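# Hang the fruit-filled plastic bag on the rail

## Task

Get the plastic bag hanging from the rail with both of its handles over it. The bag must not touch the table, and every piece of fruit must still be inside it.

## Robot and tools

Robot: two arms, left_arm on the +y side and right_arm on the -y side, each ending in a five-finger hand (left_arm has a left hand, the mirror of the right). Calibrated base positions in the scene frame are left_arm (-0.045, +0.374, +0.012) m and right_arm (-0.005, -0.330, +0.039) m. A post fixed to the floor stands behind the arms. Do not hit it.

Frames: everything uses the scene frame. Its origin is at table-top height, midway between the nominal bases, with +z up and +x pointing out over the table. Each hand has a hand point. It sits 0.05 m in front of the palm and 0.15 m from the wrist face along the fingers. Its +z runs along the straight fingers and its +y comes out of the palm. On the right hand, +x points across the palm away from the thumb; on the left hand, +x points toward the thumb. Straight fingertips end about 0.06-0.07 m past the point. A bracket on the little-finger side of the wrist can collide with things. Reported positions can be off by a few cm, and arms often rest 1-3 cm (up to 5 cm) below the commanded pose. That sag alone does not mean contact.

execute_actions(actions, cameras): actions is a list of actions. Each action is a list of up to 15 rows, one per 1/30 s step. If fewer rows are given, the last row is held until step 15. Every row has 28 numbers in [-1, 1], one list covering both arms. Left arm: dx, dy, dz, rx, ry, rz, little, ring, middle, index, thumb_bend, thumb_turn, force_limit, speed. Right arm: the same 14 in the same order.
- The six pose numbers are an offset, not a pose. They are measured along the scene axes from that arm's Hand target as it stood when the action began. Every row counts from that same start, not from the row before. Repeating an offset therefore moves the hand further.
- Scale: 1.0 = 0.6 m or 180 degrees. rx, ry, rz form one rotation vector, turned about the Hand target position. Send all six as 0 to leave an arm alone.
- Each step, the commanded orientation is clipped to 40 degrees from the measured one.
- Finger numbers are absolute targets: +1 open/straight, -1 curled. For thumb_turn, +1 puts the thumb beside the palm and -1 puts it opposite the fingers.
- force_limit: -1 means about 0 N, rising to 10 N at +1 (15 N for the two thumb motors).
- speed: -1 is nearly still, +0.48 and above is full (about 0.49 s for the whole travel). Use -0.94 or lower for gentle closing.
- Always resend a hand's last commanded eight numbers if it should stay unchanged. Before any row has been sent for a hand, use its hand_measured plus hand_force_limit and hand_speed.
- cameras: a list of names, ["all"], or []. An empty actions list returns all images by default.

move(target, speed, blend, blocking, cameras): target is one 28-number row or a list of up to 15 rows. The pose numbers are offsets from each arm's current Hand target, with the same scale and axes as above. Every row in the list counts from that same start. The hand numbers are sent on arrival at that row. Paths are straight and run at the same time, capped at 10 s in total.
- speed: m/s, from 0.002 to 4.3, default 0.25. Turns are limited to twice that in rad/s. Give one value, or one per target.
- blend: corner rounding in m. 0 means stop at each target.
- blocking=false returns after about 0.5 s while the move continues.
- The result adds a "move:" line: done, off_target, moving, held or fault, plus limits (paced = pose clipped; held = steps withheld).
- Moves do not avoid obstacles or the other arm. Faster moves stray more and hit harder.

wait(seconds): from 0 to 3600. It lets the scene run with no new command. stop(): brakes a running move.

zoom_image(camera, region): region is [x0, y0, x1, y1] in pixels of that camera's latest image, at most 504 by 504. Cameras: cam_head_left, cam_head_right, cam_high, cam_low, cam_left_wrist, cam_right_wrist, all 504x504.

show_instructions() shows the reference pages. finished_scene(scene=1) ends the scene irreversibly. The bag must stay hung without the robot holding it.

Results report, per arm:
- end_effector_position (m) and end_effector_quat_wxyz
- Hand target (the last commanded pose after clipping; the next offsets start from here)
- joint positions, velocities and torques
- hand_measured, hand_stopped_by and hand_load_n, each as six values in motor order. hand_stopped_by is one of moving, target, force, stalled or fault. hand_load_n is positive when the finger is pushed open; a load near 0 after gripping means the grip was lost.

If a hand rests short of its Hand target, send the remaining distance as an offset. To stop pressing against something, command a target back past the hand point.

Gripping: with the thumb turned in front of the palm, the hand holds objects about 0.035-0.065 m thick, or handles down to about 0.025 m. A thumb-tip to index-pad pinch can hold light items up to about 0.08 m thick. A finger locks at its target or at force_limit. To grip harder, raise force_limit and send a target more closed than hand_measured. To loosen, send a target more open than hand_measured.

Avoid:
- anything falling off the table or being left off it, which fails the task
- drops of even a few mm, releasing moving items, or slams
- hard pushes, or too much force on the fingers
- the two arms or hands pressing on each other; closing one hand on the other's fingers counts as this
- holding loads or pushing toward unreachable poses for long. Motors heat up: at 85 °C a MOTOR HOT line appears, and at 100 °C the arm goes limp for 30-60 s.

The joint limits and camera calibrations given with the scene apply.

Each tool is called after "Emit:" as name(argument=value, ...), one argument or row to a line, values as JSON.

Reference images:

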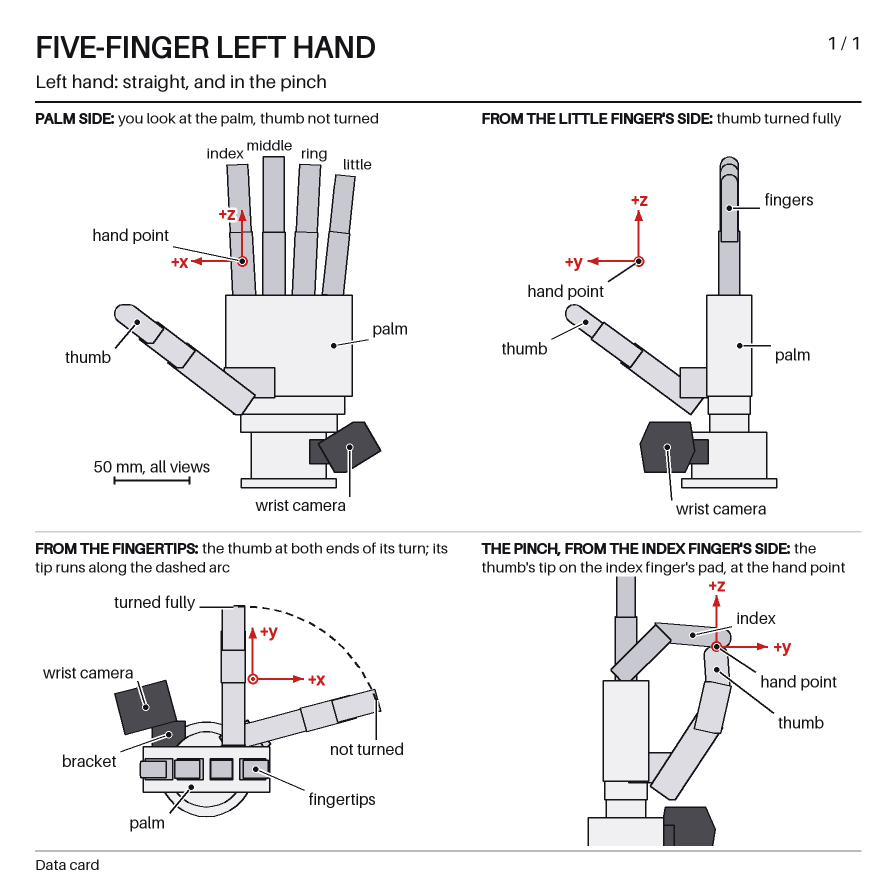

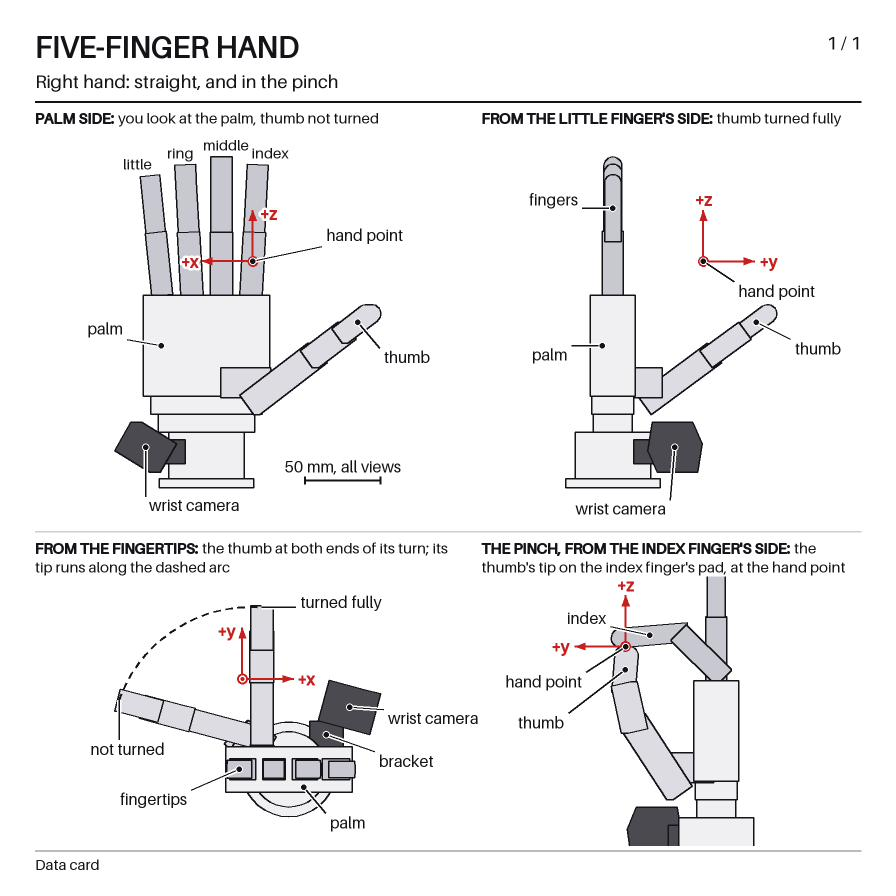

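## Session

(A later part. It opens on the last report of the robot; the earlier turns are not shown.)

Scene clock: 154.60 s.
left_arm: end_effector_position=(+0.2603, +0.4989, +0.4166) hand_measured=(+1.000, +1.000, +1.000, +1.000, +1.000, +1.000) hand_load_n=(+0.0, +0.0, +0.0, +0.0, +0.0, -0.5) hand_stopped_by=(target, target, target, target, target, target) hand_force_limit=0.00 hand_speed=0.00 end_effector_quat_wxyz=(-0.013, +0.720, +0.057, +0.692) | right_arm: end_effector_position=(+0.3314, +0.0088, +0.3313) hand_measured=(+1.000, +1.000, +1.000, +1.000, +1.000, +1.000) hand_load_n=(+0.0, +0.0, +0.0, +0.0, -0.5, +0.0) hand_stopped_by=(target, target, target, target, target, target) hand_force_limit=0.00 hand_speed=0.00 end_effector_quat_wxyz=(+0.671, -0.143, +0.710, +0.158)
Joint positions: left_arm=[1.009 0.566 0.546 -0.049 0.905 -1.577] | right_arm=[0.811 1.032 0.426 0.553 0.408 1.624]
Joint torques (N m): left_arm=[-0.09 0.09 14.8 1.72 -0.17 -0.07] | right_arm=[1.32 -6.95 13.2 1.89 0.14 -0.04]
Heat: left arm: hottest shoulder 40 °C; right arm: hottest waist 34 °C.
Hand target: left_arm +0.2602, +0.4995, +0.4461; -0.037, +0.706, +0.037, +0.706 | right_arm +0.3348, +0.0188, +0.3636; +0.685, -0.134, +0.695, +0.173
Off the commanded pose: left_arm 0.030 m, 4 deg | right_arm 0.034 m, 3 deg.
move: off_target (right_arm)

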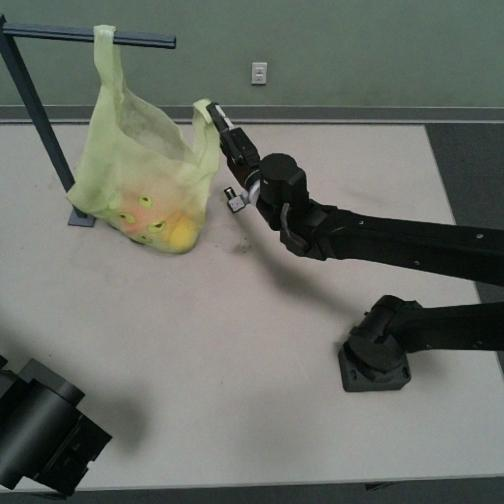

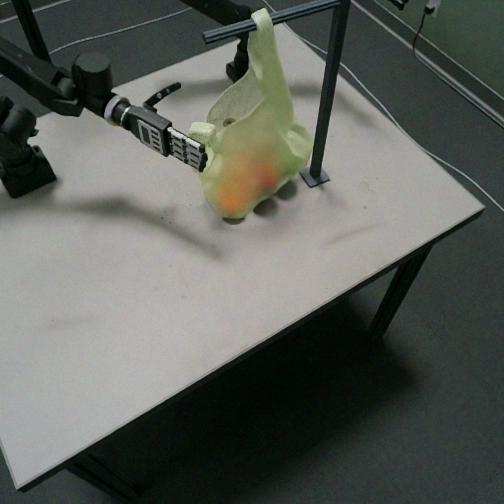

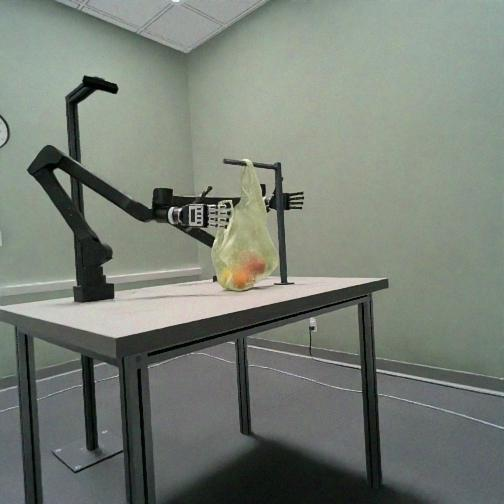

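Emit:
move(
  target=[0,0,0,0,0,0,1,1,1,1,1,1,0,0, 0.0,0.06,0.03,0,0,0,1,1,1,1,1,1,0,0],
  speed=0.08,
  cameras=["cam_head_left","cam_high","cam_low"],
)

Emit:
zoom_image(
  camera="cam_low",
  region=[180, 140, 320, 280],
)

Emit:
zoom_image(
  camera="cam_high",
  region=[120, 80, 260, 220],
)

Emit:
zoom_image(
  camera="cam_head_left",
  region=[140, 70, 280, 210],
)

Scene clock: 155.77 s.
left_arm: end_effector_position=(+0.2603, +0.4989, +0.4166) hand_measured=(+1.000, +1.000, +1.000, +1.000, +1.000, +1.000) hand_load_n=(+0.0, +0.0, +0.0, +0.0, +0.0, +0.0) hand_stopped_by=(target, target, target, target, target, target) hand_force_limit=0.00 hand_speed=0.00 end_effector_quat_wxyz=(-0.013, +0.720, +0.057, +0.692) | right_arm: end_effector_position=(+0.3298, +0.0422, +0.3577) hand_measured=(+1.000, +1.000, +1.000, +1.000, +1.000, +1.000) hand_load_n=(+0.0, +0.0, +0.0, +0.0, +0.0, -0.5) hand_stopped_by=(target, target, target, target, target, target) hand_force_limit=0.00 hand_speed=0.00 end_effector_quat_wxyz=(+0.677, -0.140, +0.704, +0.162)
Joint positions: left_arm=[1.009 0.566 0.546 -0.049 0.905 -1.577] | right_arm=[0.889 1.072 0.516 0.523 0.485 1.624]
Joint torques (N m): left_arm=[-0.03 0.15 14.82 1.72 -0.17 -0.07] | right_arm=[1.26 -6.24 13.68 1.78 0.13 -0.04]
Heat: left arm: hottest shoulder 40 °C; right arm: hottest waist 34 °C.
Hand target: left_arm +0.2602, +0.4995, +0.4461; -0.037, +0.706, +0.037, +0.706 | right_arm +0.3348, +0.0549, +0.3816; +0.685, -0.134, +0.695, +0.173
Off the commanded pose: left_arm 0.030 m, 4 deg | right_arm 0.028 m, 2 deg.
move: off_target (right_arm)

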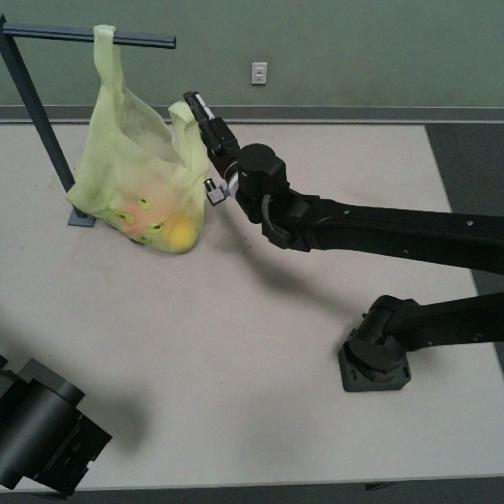

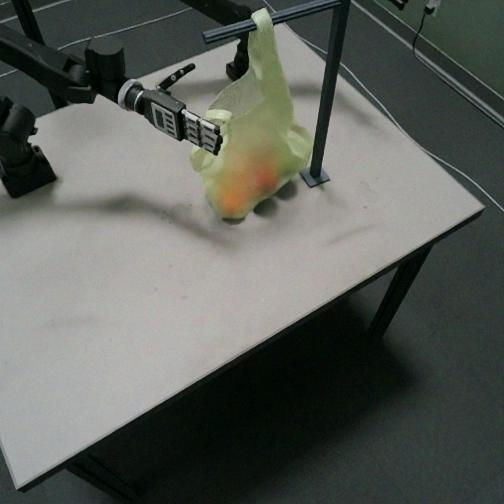

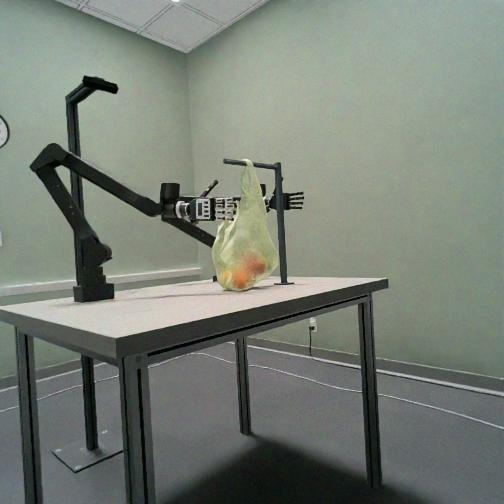

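Scaled by 3.600 from the camera's image (finer frame: 720x720).

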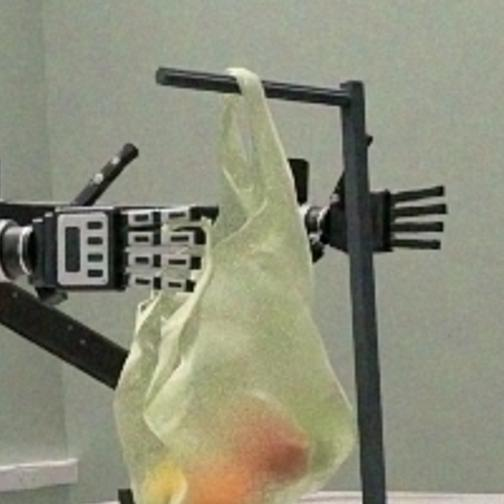

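Scaled by 3.600 from the camera's image (finer frame: 720x720).

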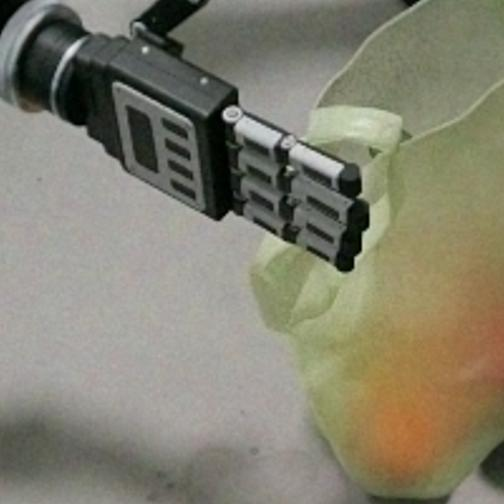

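Scaled by 3.600 from the camera's image (finer frame: 720x720).

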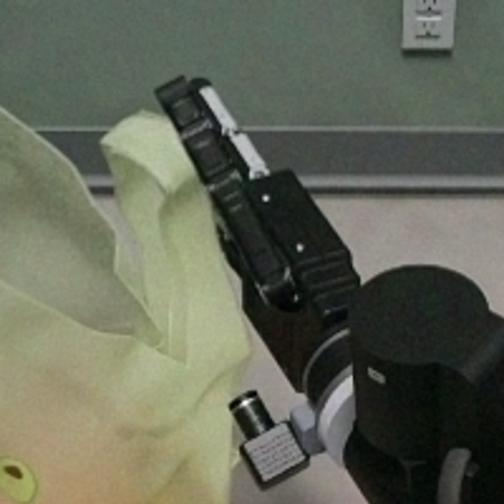

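Emit:
move(
  target=[0,0,0,0,0,0,1,1,1,1,1,1,0,0, 0.02,-0.2,-0.03,0,0,0,1,1,1,1,1,1,0,0],
  speed=0.1,
)

Emit:
wait(
  seconds=1.5,
  cameras=["cam_head_left","cam_head_right","cam_high","cam_low"],
)

Emit:
zoom_image(
  camera="cam_low",
  region=[180, 140, 320, 280],
)

Emit:
zoom_image(
  camera="cam_high",
  region=[120, 80, 260, 220],
)

Emit:
zoom_image(
  camera="cam_head_left",
  region=[140, 70, 280, 210],
)

Scene clock: 157.63 s.
left_arm: end_effector_position=(+0.2603, +0.4989, +0.4166) hand_measured=(+1.000, +1.000, +1.000, +1.000, +1.000, +1.000) hand_load_n=(+0.0, +0.0, +0.0, +0.0, +0.0, +0.0) hand_stopped_by=(target, target, target, target, target, target) hand_force_limit=0.00 hand_speed=0.00 end_effector_quat_wxyz=(-0.013, +0.720, +0.057, +0.692) | right_arm: end_effector_position=(+0.3474, -0.0614, +0.3654) hand_measured=(+1.000, +1.000, +1.000, +1.000, +1.000, +1.000) hand_load_n=(+0.0, +0.0, +0.0, +0.0, +0.0, +0.0) hand_stopped_by=(target, target, target, target, target, target) hand_force_limit=0.00 hand_speed=0.00 end_effector_quat_wxyz=(+0.687, -0.136, +0.693, +0.174)
Joint positions: left_arm=[1.009 0.566 0.546 -0.049 0.905 -1.577] | right_arm=[0.556 0.856 0.396 0.464 0.141 1.624]
Joint torques (N m): left_arm=[0.09 0.15 14.8 1.72 -0.17 -0.07] | right_arm=[0.03 -5.71 8.79 1.83 -0.18 -0.05]
Heat: left arm: hottest shoulder 39 °C; right arm: hottest waist 34 °C.
Hand target: left_arm +0.2602, +0.4995, +0.4461; -0.037, +0.706, +0.037, +0.706 | right_arm +0.3468, -0.0652, +0.3637; +0.685, -0.134, +0.695, +0.173
Off the commanded pose: left_arm 0.030 m, 4 deg | right_arm 0.004 m, 0 deg.
move: done

Scene clock: 159.13 s.
left_arm: end_effector_position=(+0.2603, +0.4989, +0.4166) hand_measured=(+1.000, +1.000, +1.000, +1.000, +1.000, +1.000) hand_load_n=(+0.0, +0.0, +0.0, +0.0, -0.5, +0.0) hand_stopped_by=(target, target, target, target, target, target) hand_force_limit=0.00 hand_speed=0.00 end_effector_quat_wxyz=(-0.013, +0.720, +0.057, +0.692) | right_arm: end_effector_position=(+0.3474, -0.0614, +0.3654) hand_measured=(+1.000, +1.000, +1.000, +1.000, +1.000, +1.000) hand_load_n=(+0.5, +0.0, +0.0, +0.0, +0.0, +0.0) hand_stopped_by=(target, target, target, target, target, target) hand_force_limit=0.00 hand_speed=0.00 end_effector_quat_wxyz=(+0.687, -0.136, +0.693, +0.174)
Joint positions: left_arm=[1.009 0.566 0.546 -0.049 0.905 -1.577] | right_arm=[0.556 0.856 0.396 0.464 0.141 1.624]
Joint torques (N m): left_arm=[0.03 0.15 14.79 1.72 -0.17 -0.07] | right_arm=[-0.03 -5.77 8.8 1.84 -0.18 -0.05]
Heat: left arm: hottest shoulder 39 °C; right arm: hottest waist 34 °C.
Hand target: left_arm +0.2602, +0.4995, +0.4461; -0.037, +0.706, +0.037, +0.706 | right_arm +0.3468, -0.0652, +0.3637; +0.685, -0.134, +0.695, +0.173
Off the commanded pose: left_arm 0.030 m, 4 deg | right_arm 0.004 m, 0 deg.
wait: 1.50 s; at rest by 0.17 s

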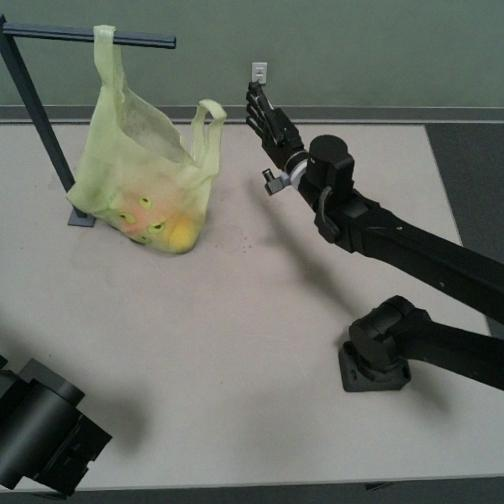

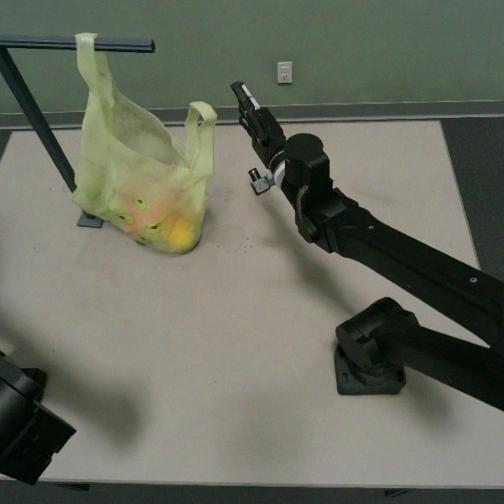

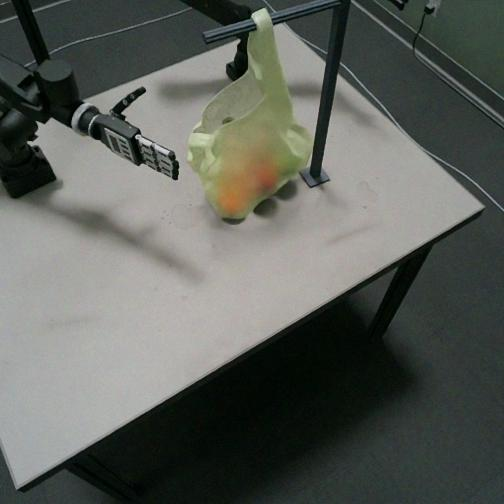

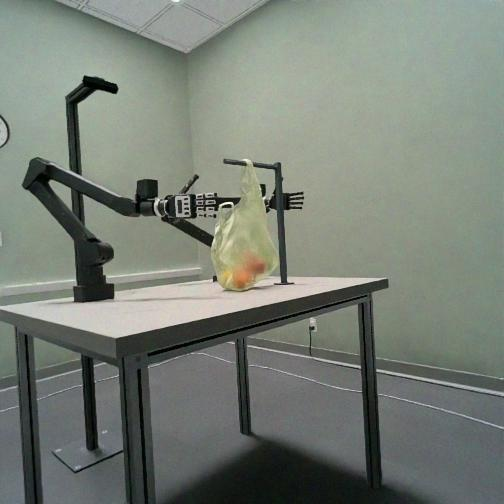

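Scaled by 3.600 from the camera's image (finer frame: 720x720).

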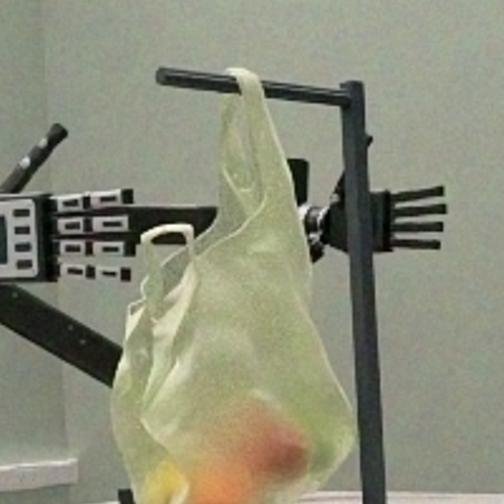

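Scaled by 3.600 from the camera's image (finer frame: 720x720).

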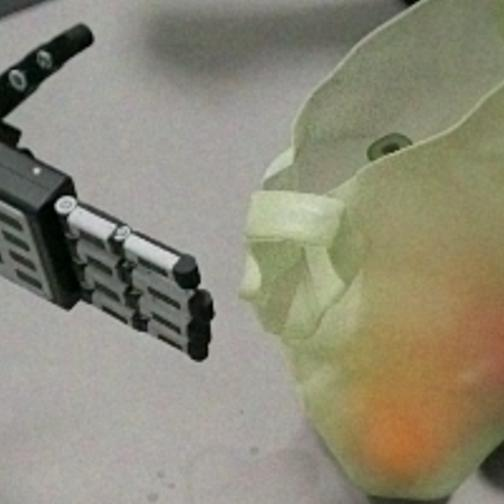

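Scaled by 3.600 from the camera's image (finer frame: 720x720).

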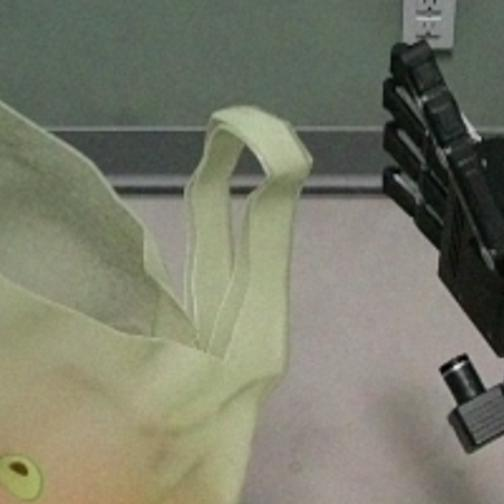

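Emit:
move(
  target=[0,0,0,0,0,0,1,1,1,1,1,1,0,0, -0.059,-0.125,0.019,-0.0075,-0.0127,0.2774,1,-1,-1,-1,1,1,0,0],
  speed=0.15,
)

Emit:
wait(
  seconds=0.5,
  cameras=["cam_head_left","cam_head_right","cam_high","cam_low"],
)

Emit:
zoom_image(
  camera="cam_low",
  region=[180, 140, 320, 280],
)

Emit:
zoom_image(
  camera="cam_high",
  region=[120, 80, 260, 220],
)

Emit:
zoom_image(
  camera="cam_head_left",
  region=[140, 70, 280, 210],
)

Scene clock: 163.87 s.
left_arm: end_effector_position=(+0.2603, +0.4989, +0.4166) hand_measured=(+1.000, +1.000, +1.000, +1.000, +1.000, +1.000) hand_load_n=(+0.0, +0.0, +0.0, +0.0, +0.0, +0.0) hand_stopped_by=(target, target, target, target, target, target) hand_force_limit=0.00 hand_speed=0.00 end_effector_quat_wxyz=(-0.013, +0.720, +0.057, +0.692) | right_arm: end_effector_position=(+0.2997, -0.1370, +0.3579) hand_measured=(+1.000, -1.000, -1.000, -1.000, +1.000, +1.000) hand_load_n=(+0.0, +0.0, +0.0, +0.0, +0.0, +0.0) hand_stopped_by=(target, target, target, target, target, target) hand_force_limit=0.00 hand_speed=0.00 end_effector_quat_wxyz=(+0.539, -0.413, +0.579, +0.451)
Joint positions: left_arm=[1.009 0.566 0.546 -0.049 0.905 -1.577] | right_arm=[-0.058 1.124 0.536 0.539 -1.346 1.6]
Joint torques (N m): left_arm=[0.03 0.15 14.8 1.73 -0.17 -0.07] | right_arm=[-0.15 -6.07 12.51 2.56 -0.3 -0.13]
Heat: left arm: hottest shoulder 39 °C; right arm: hottest waist 34 °C.
Hand target: left_arm +0.2602, +0.4995, +0.4461; -0.037, +0.706, +0.037, +0.706 | right_arm +0.3114, -0.1402, +0.3752; +0.559, -0.426, +0.562, +0.435
Off the commanded pose: left_arm 0.030 m, 4 deg | right_arm 0.021 m, 4 deg.
move: off_target (right_arm)

Scene clock: 164.37 s.
left_arm: end_effector_position=(+0.2603, +0.4989, +0.4166) hand_measured=(+1.000, +1.000, +1.000, +1.000, +1.000, +1.000) hand_load_n=(+0.0, +0.0, +0.0, +0.0, +0.0, +0.5) hand_stopped_by=(target, target, target, target, target, target) hand_force_limit=0.00 hand_speed=0.00 end_effector_quat_wxyz=(-0.013, +0.720, +0.057, +0.692) | right_arm: end_effector_position=(+0.2997, -0.1370, +0.3579) hand_measured=(+1.000, -1.000, -1.000, -1.000, +1.000, +1.000) hand_load_n=(+0.0, +0.0, +0.0, +0.0, +0.0, +0.0) hand_stopped_by=(target, target, target, target, target, target) hand_force_limit=0.00 hand_speed=0.00 end_effector_quat_wxyz=(+0.539, -0.413, +0.579, +0.451)
Joint positions: left_arm=[1.009 0.566 0.546 -0.049 0.905 -1.577] | right_arm=[-0.058 1.124 0.536 0.539 -1.346 1.6]
Joint torques (N m): left_arm=[0.03 0.09 14.79 1.72 -0.17 -0.07] | right_arm=[-0.15 -6.12 12.51 2.58 -0.3 -0.13]
Heat: left arm: hottest shoulder 39 °C; right arm: hottest waist 34 °C.
Hand target: left_arm +0.2602, +0.4995, +0.4461; -0.037, +0.706, +0.037, +0.706 | right_arm +0.3115, -0.1402, +0.3751; +0.559, -0.426, +0.562, +0.435
Off the commanded pose: left_arm 0.030 m, 4 deg | right_arm 0.021 m, 4 deg.
wait: 0.50 s; at rest by 0.17 s

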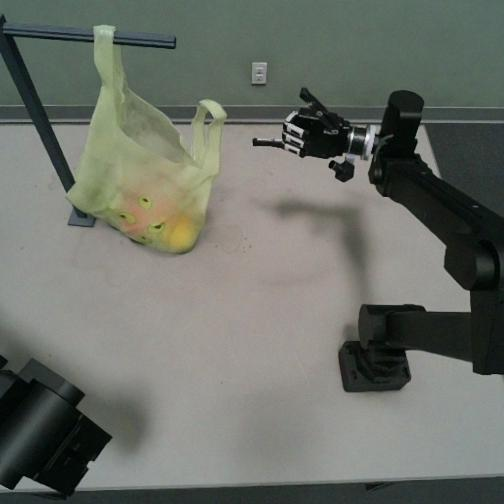

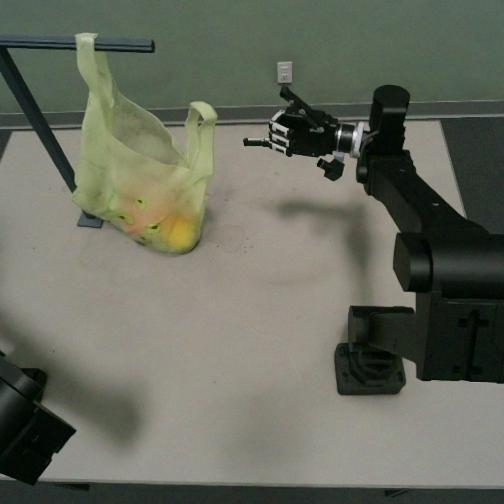

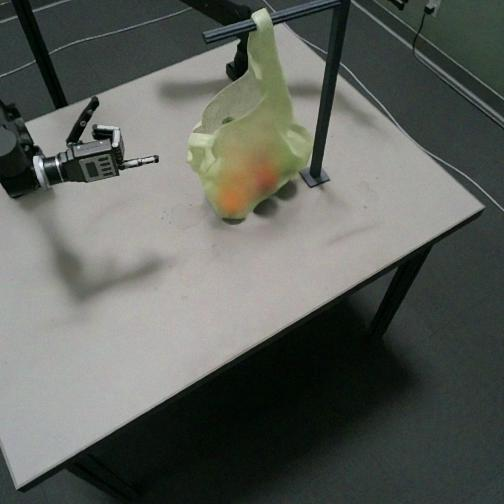

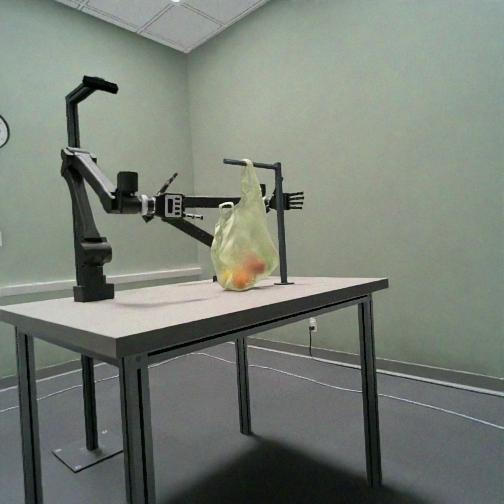

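Scaled by 3.600 from the camera's image (finer frame: 720x720).

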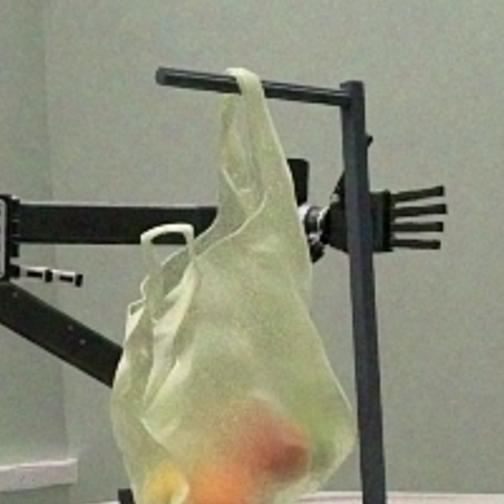

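Scaled by 3.600 from the camera's image (finer frame: 720x720).

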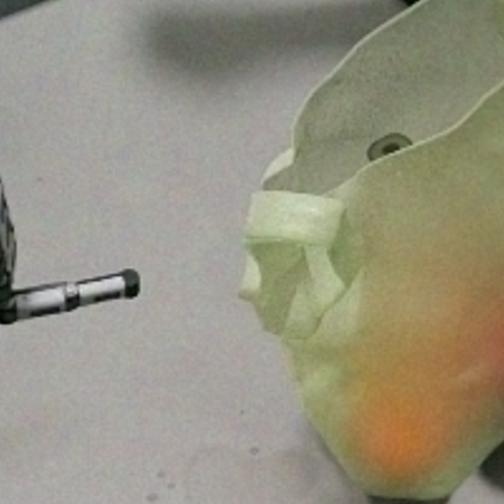

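Scaled by 3.600 from the camera's image (finer frame: 720x720).

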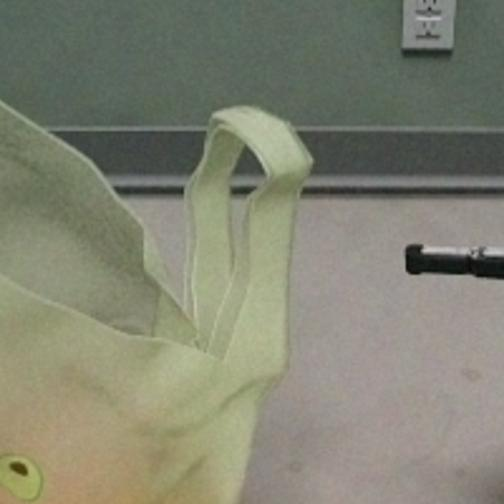

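Emit:
move(
  target=[0,0,0,0,0,0,1,1,1,1,1,1,0,0, 0.0375,0.04,0.013,0,0,0.039,1,-1,-1,-1,1,1,0,0],
  speed=0.08,
)

Emit:
wait(
  seconds=0.3,
  cameras=["cam_head_left","cam_head_right","cam_high","cam_low"],
)

Emit:
zoom_image(
  camera="cam_low",
  region=[180, 140, 320, 280],
)

Emit:
zoom_image(
  camera="cam_high",
  region=[120, 80, 260, 220],
)

Emit:
zoom_image(
  camera="cam_head_left",
  region=[140, 70, 280, 210],
)

Scene clock: 167.20 s.
left_arm: end_effector_position=(+0.2603, +0.4989, +0.4166) hand_measured=(+1.000, +1.000, +1.000, +1.000, +1.000, +1.000) hand_load_n=(+0.0, +0.0, +0.0, +0.0, +0.0, +0.0) hand_stopped_by=(target, target, target, target, target, target) hand_force_limit=0.00 hand_speed=0.00 end_effector_quat_wxyz=(-0.013, +0.720, +0.057, +0.692) | right_arm: end_effector_position=(+0.3260, -0.1200, +0.3669) hand_measured=(+1.000, -1.000, -1.000, -1.000, +1.000, +1.000) hand_load_n=(+0.0, +0.0, +0.0, +0.0, +0.0, +0.0) hand_stopped_by=(target, target, target, target, target, target) hand_force_limit=0.00 hand_speed=0.00 end_effector_quat_wxyz=(+0.517, -0.442, +0.555, +0.478)
Joint positions: left_arm=[1.009 0.566 0.546 -0.049 0.905 -1.577] | right_arm=[-0.001 1.253 0.659 0.549 -1.392 1.6]
Joint torques (N m): left_arm=[-0.03 0.09 14.8 1.73 -0.17 -0.07] | right_arm=[1.32 -7.59 12.4 2.36 -0.29 -0.09]
Heat: left arm: hottest shoulder 39 °C; right arm: hottest waist 34 °C.
Hand target: left_arm +0.2602, +0.4995, +0.4461; -0.037, +0.706, +0.037, +0.706 | right_arm +0.3340, -0.1162, +0.3829; +0.532, -0.460, +0.535, +0.468
Off the commanded pose: left_arm 0.030 m, 4 deg | right_arm 0.018 m, 4 deg.
move: off_target (right_arm)

Scene clock: 167.50 s.
left_arm: end_effector_position=(+0.2603, +0.4989, +0.4166) hand_measured=(+1.000, +1.000, +1.000, +1.000, +1.000, +1.000) hand_load_n=(+0.0, +0.0, +0.0, +0.0, +0.0, -0.5) hand_stopped_by=(target, target, target, target, target, target) hand_force_limit=0.00 hand_speed=0.00 end_effector_quat_wxyz=(-0.013, +0.720, +0.057, +0.692) | right_arm: end_effector_position=(+0.3260, -0.1200, +0.3669) hand_measured=(+1.000, -1.000, -1.000, -1.000, +1.000, +1.000) hand_load_n=(+0.0, +0.5, +0.0, +0.0, +0.0, +0.0) hand_stopped_by=(target, target, target, target, target, target) hand_force_limit=0.00 hand_speed=0.00 end_effector_quat_wxyz=(+0.517, -0.442, +0.555, +0.478)
Joint positions: left_arm=[1.009 0.566 0.546 -0.049 0.905 -1.577] | right_arm=[-0.001 1.253 0.659 0.55 -1.392 1.6]
Joint torques (N m): left_arm=[0.03 0.09 14.82 1.72 -0.17 -0.07] | right_arm=[1.32 -7.65 12.38 2.52 -0.29 -0.09]
Heat: left arm: hottest shoulder 39 °C; right arm: hottest waist 34 °C.
Hand target: left_arm +0.2602, +0.4995, +0.4461; -0.037, +0.706, +0.037, +0.706 | right_arm +0.3340, -0.1162, +0.3829; +0.532, -0.460, +0.535, +0.468
Off the commanded pose: left_arm 0.030 m, 4 deg | right_arm 0.018 m, 4 deg.
wait: 0.30 s; at rest by 0.17 s

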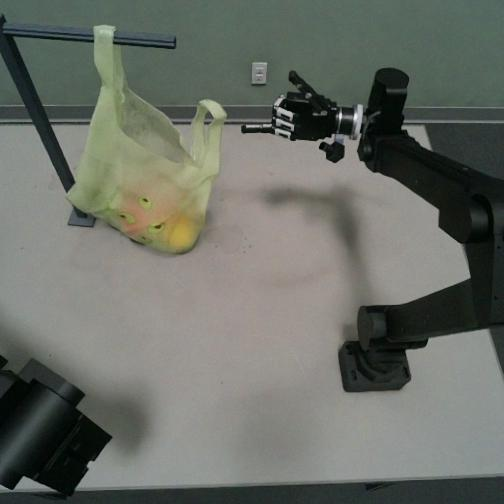

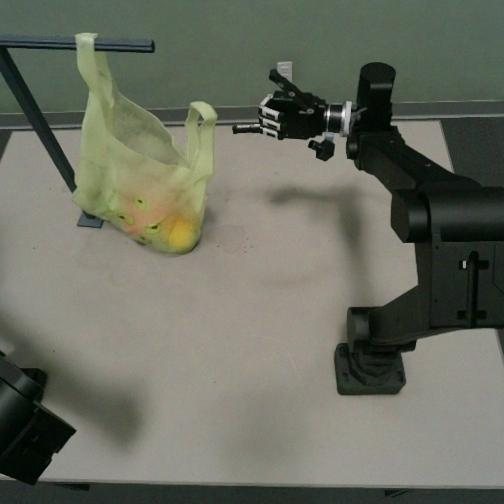

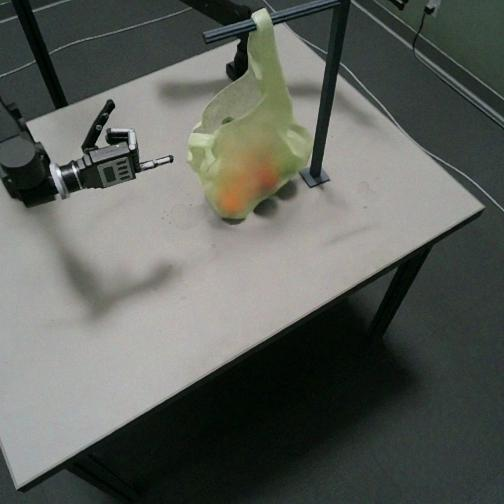

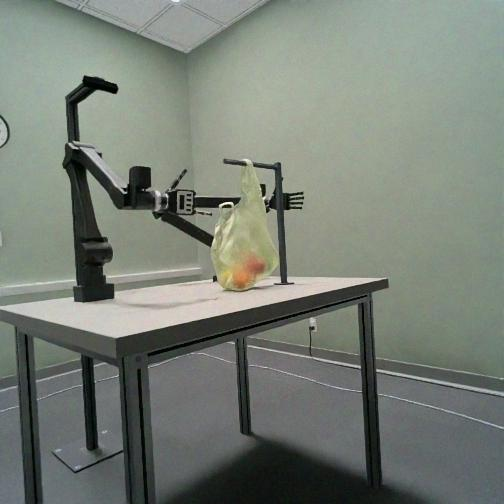

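Scaled by 3.600 from the camera's image (finer frame: 720x720).

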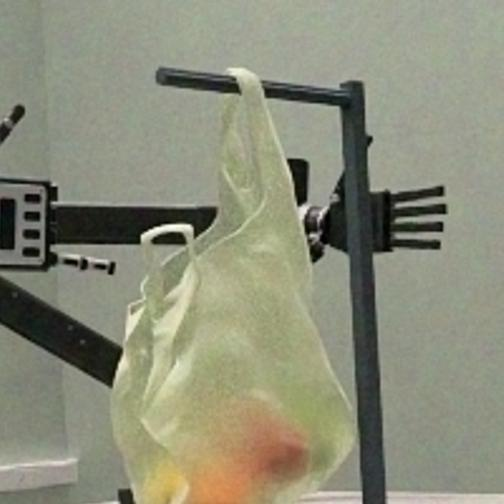

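Scaled by 3.600 from the camera's image (finer frame: 720x720).

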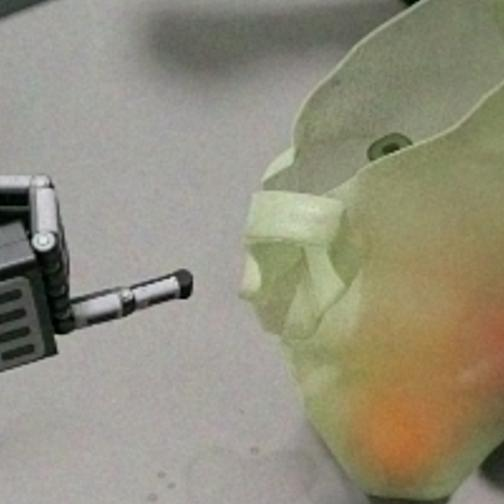

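Scaled by 3.600 from the camera's image (finer frame: 720x720).

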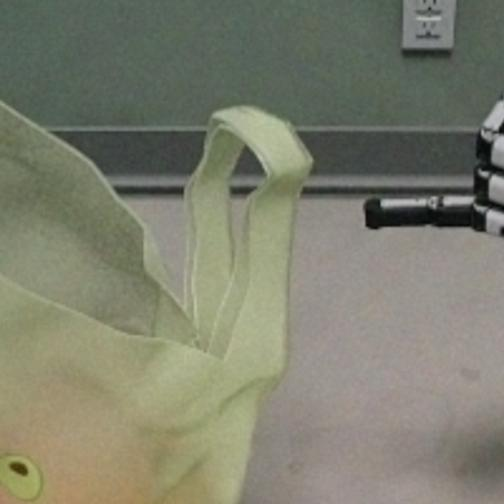

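Emit:
move(
  target=[0,0,0,0,0,0,1,1,1,1,1,1,0,0, 0.0133,0.037,-0.0015,0,0,0.039,1,-1,-1,-1,1,1,0,0],
  speed=0.06,
)

Emit:
wait(
  seconds=0.3,
  cameras=["cam_head_left","cam_high","cam_low"],
)

Emit:
zoom_image(
  camera="cam_low",
  region=[190, 170, 270, 250],
)

Emit:
zoom_image(
  camera="cam_high",
  region=[140, 100, 240, 200],
)

Emit:
zoom_image(
  camera="cam_head_left",
  region=[170, 80, 270, 180],
)

Scene clock: 169.33 s.
left_arm: end_effector_position=(+0.2603, +0.4989, +0.4166) hand_measured=(+1.000, +1.000, +1.000, +1.000, +1.000, +1.000) hand_load_n=(+0.0, +0.0, +0.0, +0.5, +0.0, +0.0) hand_stopped_by=(target, target, target, target, target, target) hand_force_limit=0.00 hand_speed=0.00 end_effector_quat_wxyz=(-0.013, +0.720, +0.057, +0.692) | right_arm: end_effector_position=(+0.3337, -0.0984, +0.3675) hand_measured=(+1.000, -1.000, -1.000, -1.000, +1.000, +1.000) hand_load_n=(+0.0, +0.0, +0.0, +0.0, +0.0, +0.0) hand_stopped_by=(target, target, target, target, target, target) hand_force_limit=0.00 hand_speed=0.00 end_effector_quat_wxyz=(+0.488, -0.475, +0.527, +0.509)
Joint positions: left_arm=[1.009 0.566 0.546 -0.049 0.905 -1.577] | right_arm=[0.064 1.346 0.742 0.56 -1.449 1.6]
Joint torques (N m): left_arm=[-0.03 0.15 14.8 1.73 -0.17 -0.07] | right_arm=[1.32 -8.59 12.33 2.26 -0.29 -0.1]
Heat: left arm: hottest shoulder 39 °C; right arm: hottest waist 34 °C.
Hand target: left_arm +0.2602, +0.4995, +0.4461; -0.037, +0.706, +0.037, +0.706 | right_arm +0.3418, -0.0939, +0.3820; +0.502, -0.492, +0.506, +0.500
Off the commanded pose: left_arm 0.030 m, 4 deg | right_arm 0.017 m, 4 deg.
move: off_target (right_arm)

Scene clock: 169.63 s.
left_arm: end_effector_position=(+0.2603, +0.4989, +0.4166) hand_measured=(+1.000, +1.000, +1.000, +1.000, +1.000, +1.000) hand_load_n=(+0.0, +0.0, +0.0, +0.0, +0.0, +0.0) hand_stopped_by=(target, target, target, target, target, target) hand_force_limit=0.00 hand_speed=0.00 end_effector_quat_wxyz=(-0.013, +0.720, +0.057, +0.692) | right_arm: end_effector_position=(+0.3337, -0.0984, +0.3675) hand_measured=(+1.000, -1.000, -1.000, -1.000, +1.000, +1.000) hand_load_n=(+0.0, +0.0, +0.0, +0.0, +0.0, +0.0) hand_stopped_by=(target, target, target, target, target, target) hand_force_limit=0.00 hand_speed=0.00 end_effector_quat_wxyz=(+0.488, -0.475, +0.527, +0.509)
Joint positions: left_arm=[1.009 0.566 0.546 -0.049 0.905 -1.577] | right_arm=[0.064 1.346 0.742 0.56 -1.449 1.6]
Joint torques (N m): left_arm=[-0.03 0.09 14.79 1.73 -0.17 -0.07] | right_arm=[1.32 -8.64 12.33 2.47 -0.29 -0.1]
Heat: left arm: hottest shoulder 39 °C; right arm: hottest waist 34 °C.
Hand target: left_arm +0.2602, +0.4995, +0.4461; -0.037, +0.706, +0.037, +0.706 | right_arm +0.3418, -0.0939, +0.3820; +0.502, -0.492, +0.506, +0.500
Off the commanded pose: left_arm 0.030 m, 4 deg | right_arm 0.017 m, 4 deg.
wait: 0.30 s; at rest by 0.17 s

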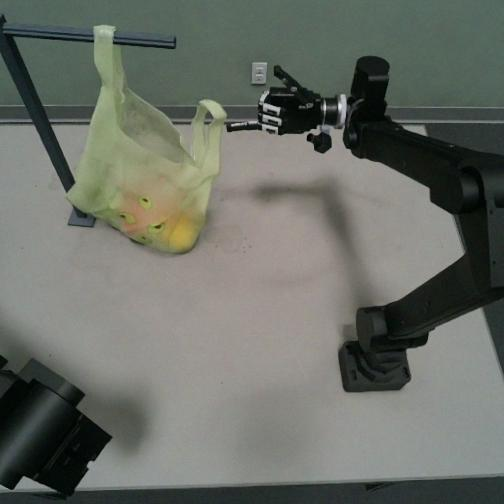

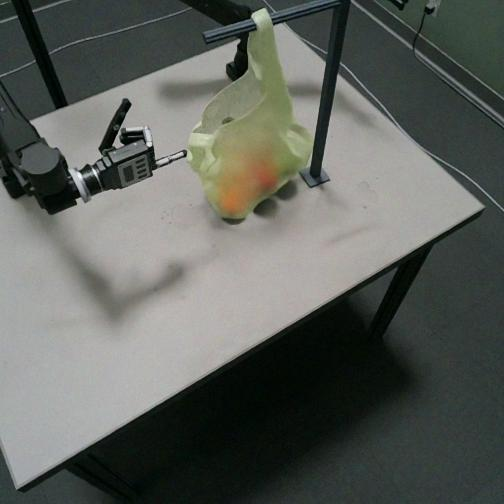

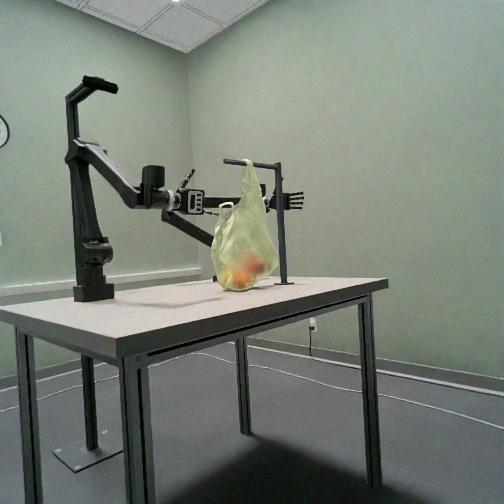

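Scaled by 6.300 from the camera's image (finer frame: 720x720).

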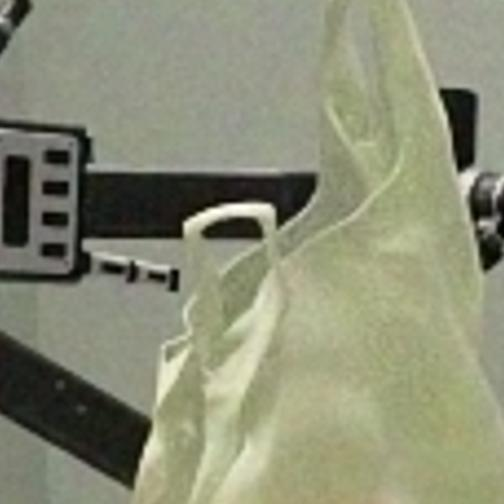

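Scaled by 5.040 from the camera's image (finer frame: 720x720).

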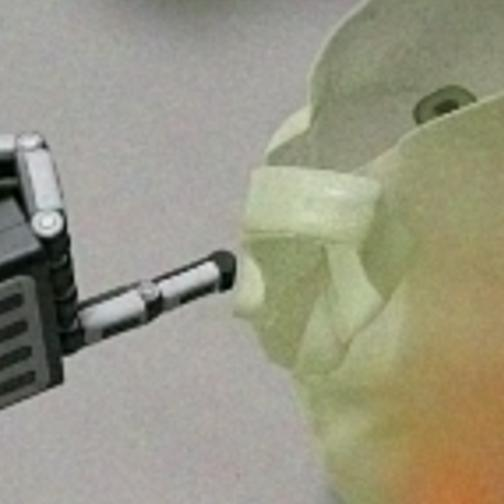

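Scaled by 5.040 from the camera's image (finer frame: 720x720).

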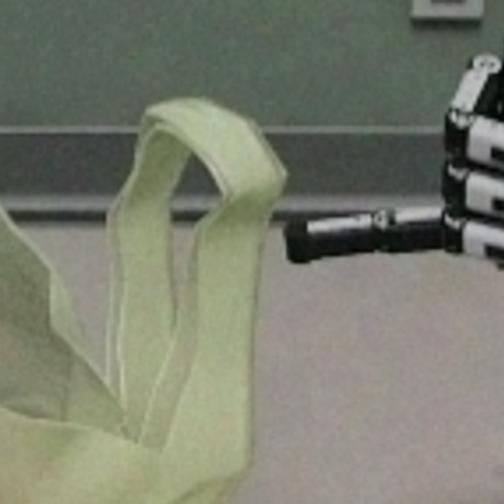

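Emit:
move(
  target=[0,0,0,0,0,0,1,1,1,1,1,1,0,0, 0.0053,0.0557,0.001,0,0,0.028,1,-1,-1,-1,1,1,0,0],
  speed=0.05,
  cameras=["cam_head_left","cam_high","cam_low"],
)

Emit:
zoom_image(
  camera="cam_low",
  region=[190, 170, 270, 250],
)

Emit:
zoom_image(
  camera="cam_high",
  region=[140, 100, 240, 200],
)

Emit:
zoom_image(
  camera="cam_head_left",
  region=[170, 80, 270, 180],
)

Scene clock: 171.43 s.
left_arm: end_effector_position=(+0.2603, +0.4989, +0.4166) hand_measured=(+1.000, +1.000, +1.000, +1.000, +1.000, +1.000) hand_load_n=(+0.0, +0.0, +0.0, +0.0, +0.0, -0.5) hand_stopped_by=(target, target, target, target, target, target) hand_force_limit=0.00 hand_speed=0.00 end_effector_quat_wxyz=(-0.013, +0.720, +0.057, +0.692) | right_arm: end_effector_position=(+0.3372, -0.0659, +0.3686) hand_measured=(+1.000, -1.000, -1.000, -1.000, +1.000, +1.000) hand_load_n=(+0.0, +0.0, +0.0, +0.0, +0.0, +0.0) hand_stopped_by=(target, target, target, target, target, target) hand_force_limit=0.00 hand_speed=0.00 end_effector_quat_wxyz=(+0.465, -0.498, +0.505, +0.530)
Joint positions: left_arm=[1.009 0.566 0.546 -0.049 0.905 -1.577] | right_arm=[0.15 1.411 0.809 0.56 -1.452 1.6]
Joint torques (N m): left_arm=[-0.03 0.15 14.8 1.72 -0.17 -0.07] | right_arm=[1.32 -9.52 12.27 2.44 -0.29 -0.09]
Heat: left arm: hottest shoulder 39 °C; right arm: hottest waist 34 °C.
Hand target: left_arm +0.2602, +0.4995, +0.4461; -0.037, +0.706, +0.037, +0.706 | right_arm +0.3451, -0.0606, +0.3826; +0.480, -0.513, +0.484, +0.522
Off the commanded pose: left_arm 0.030 m, 4 deg | right_arm 0.017 m, 3 deg.
move: off_target (right_arm)

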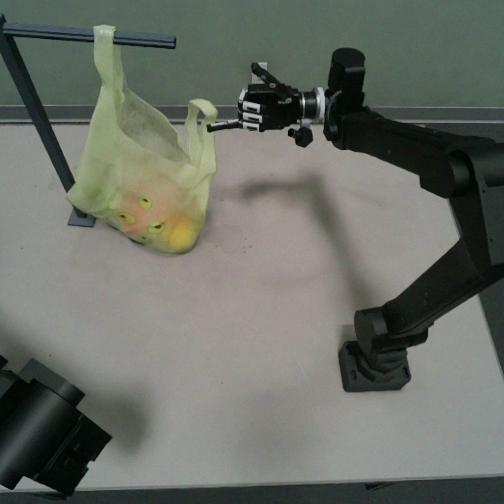

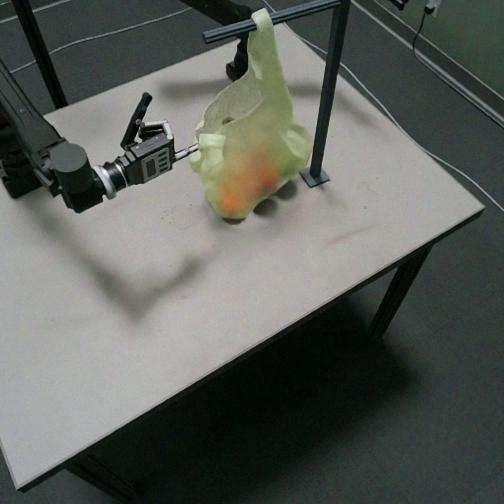

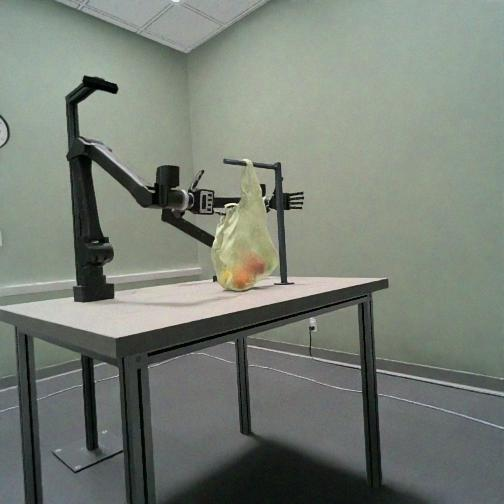

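Scaled by 6.300 from the camera's image (finer frame: 720x720).

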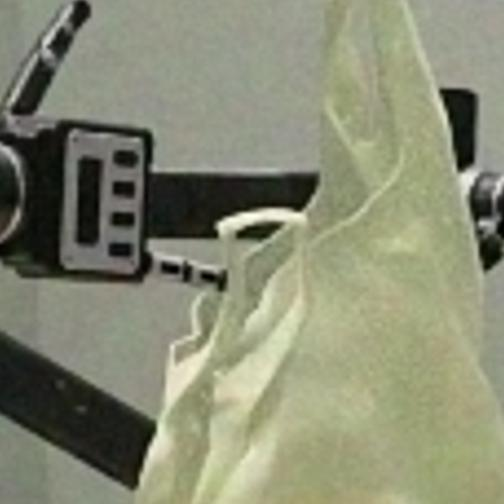

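Scaled by 5.040 from the camera's image (finer frame: 720x720).

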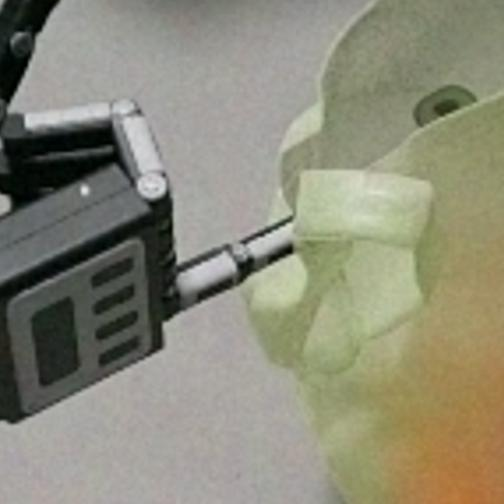

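Scaled by 5.040 from the camera's image (finer frame: 720x720).

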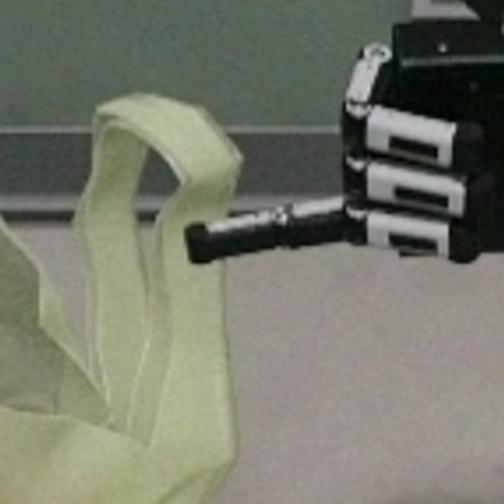

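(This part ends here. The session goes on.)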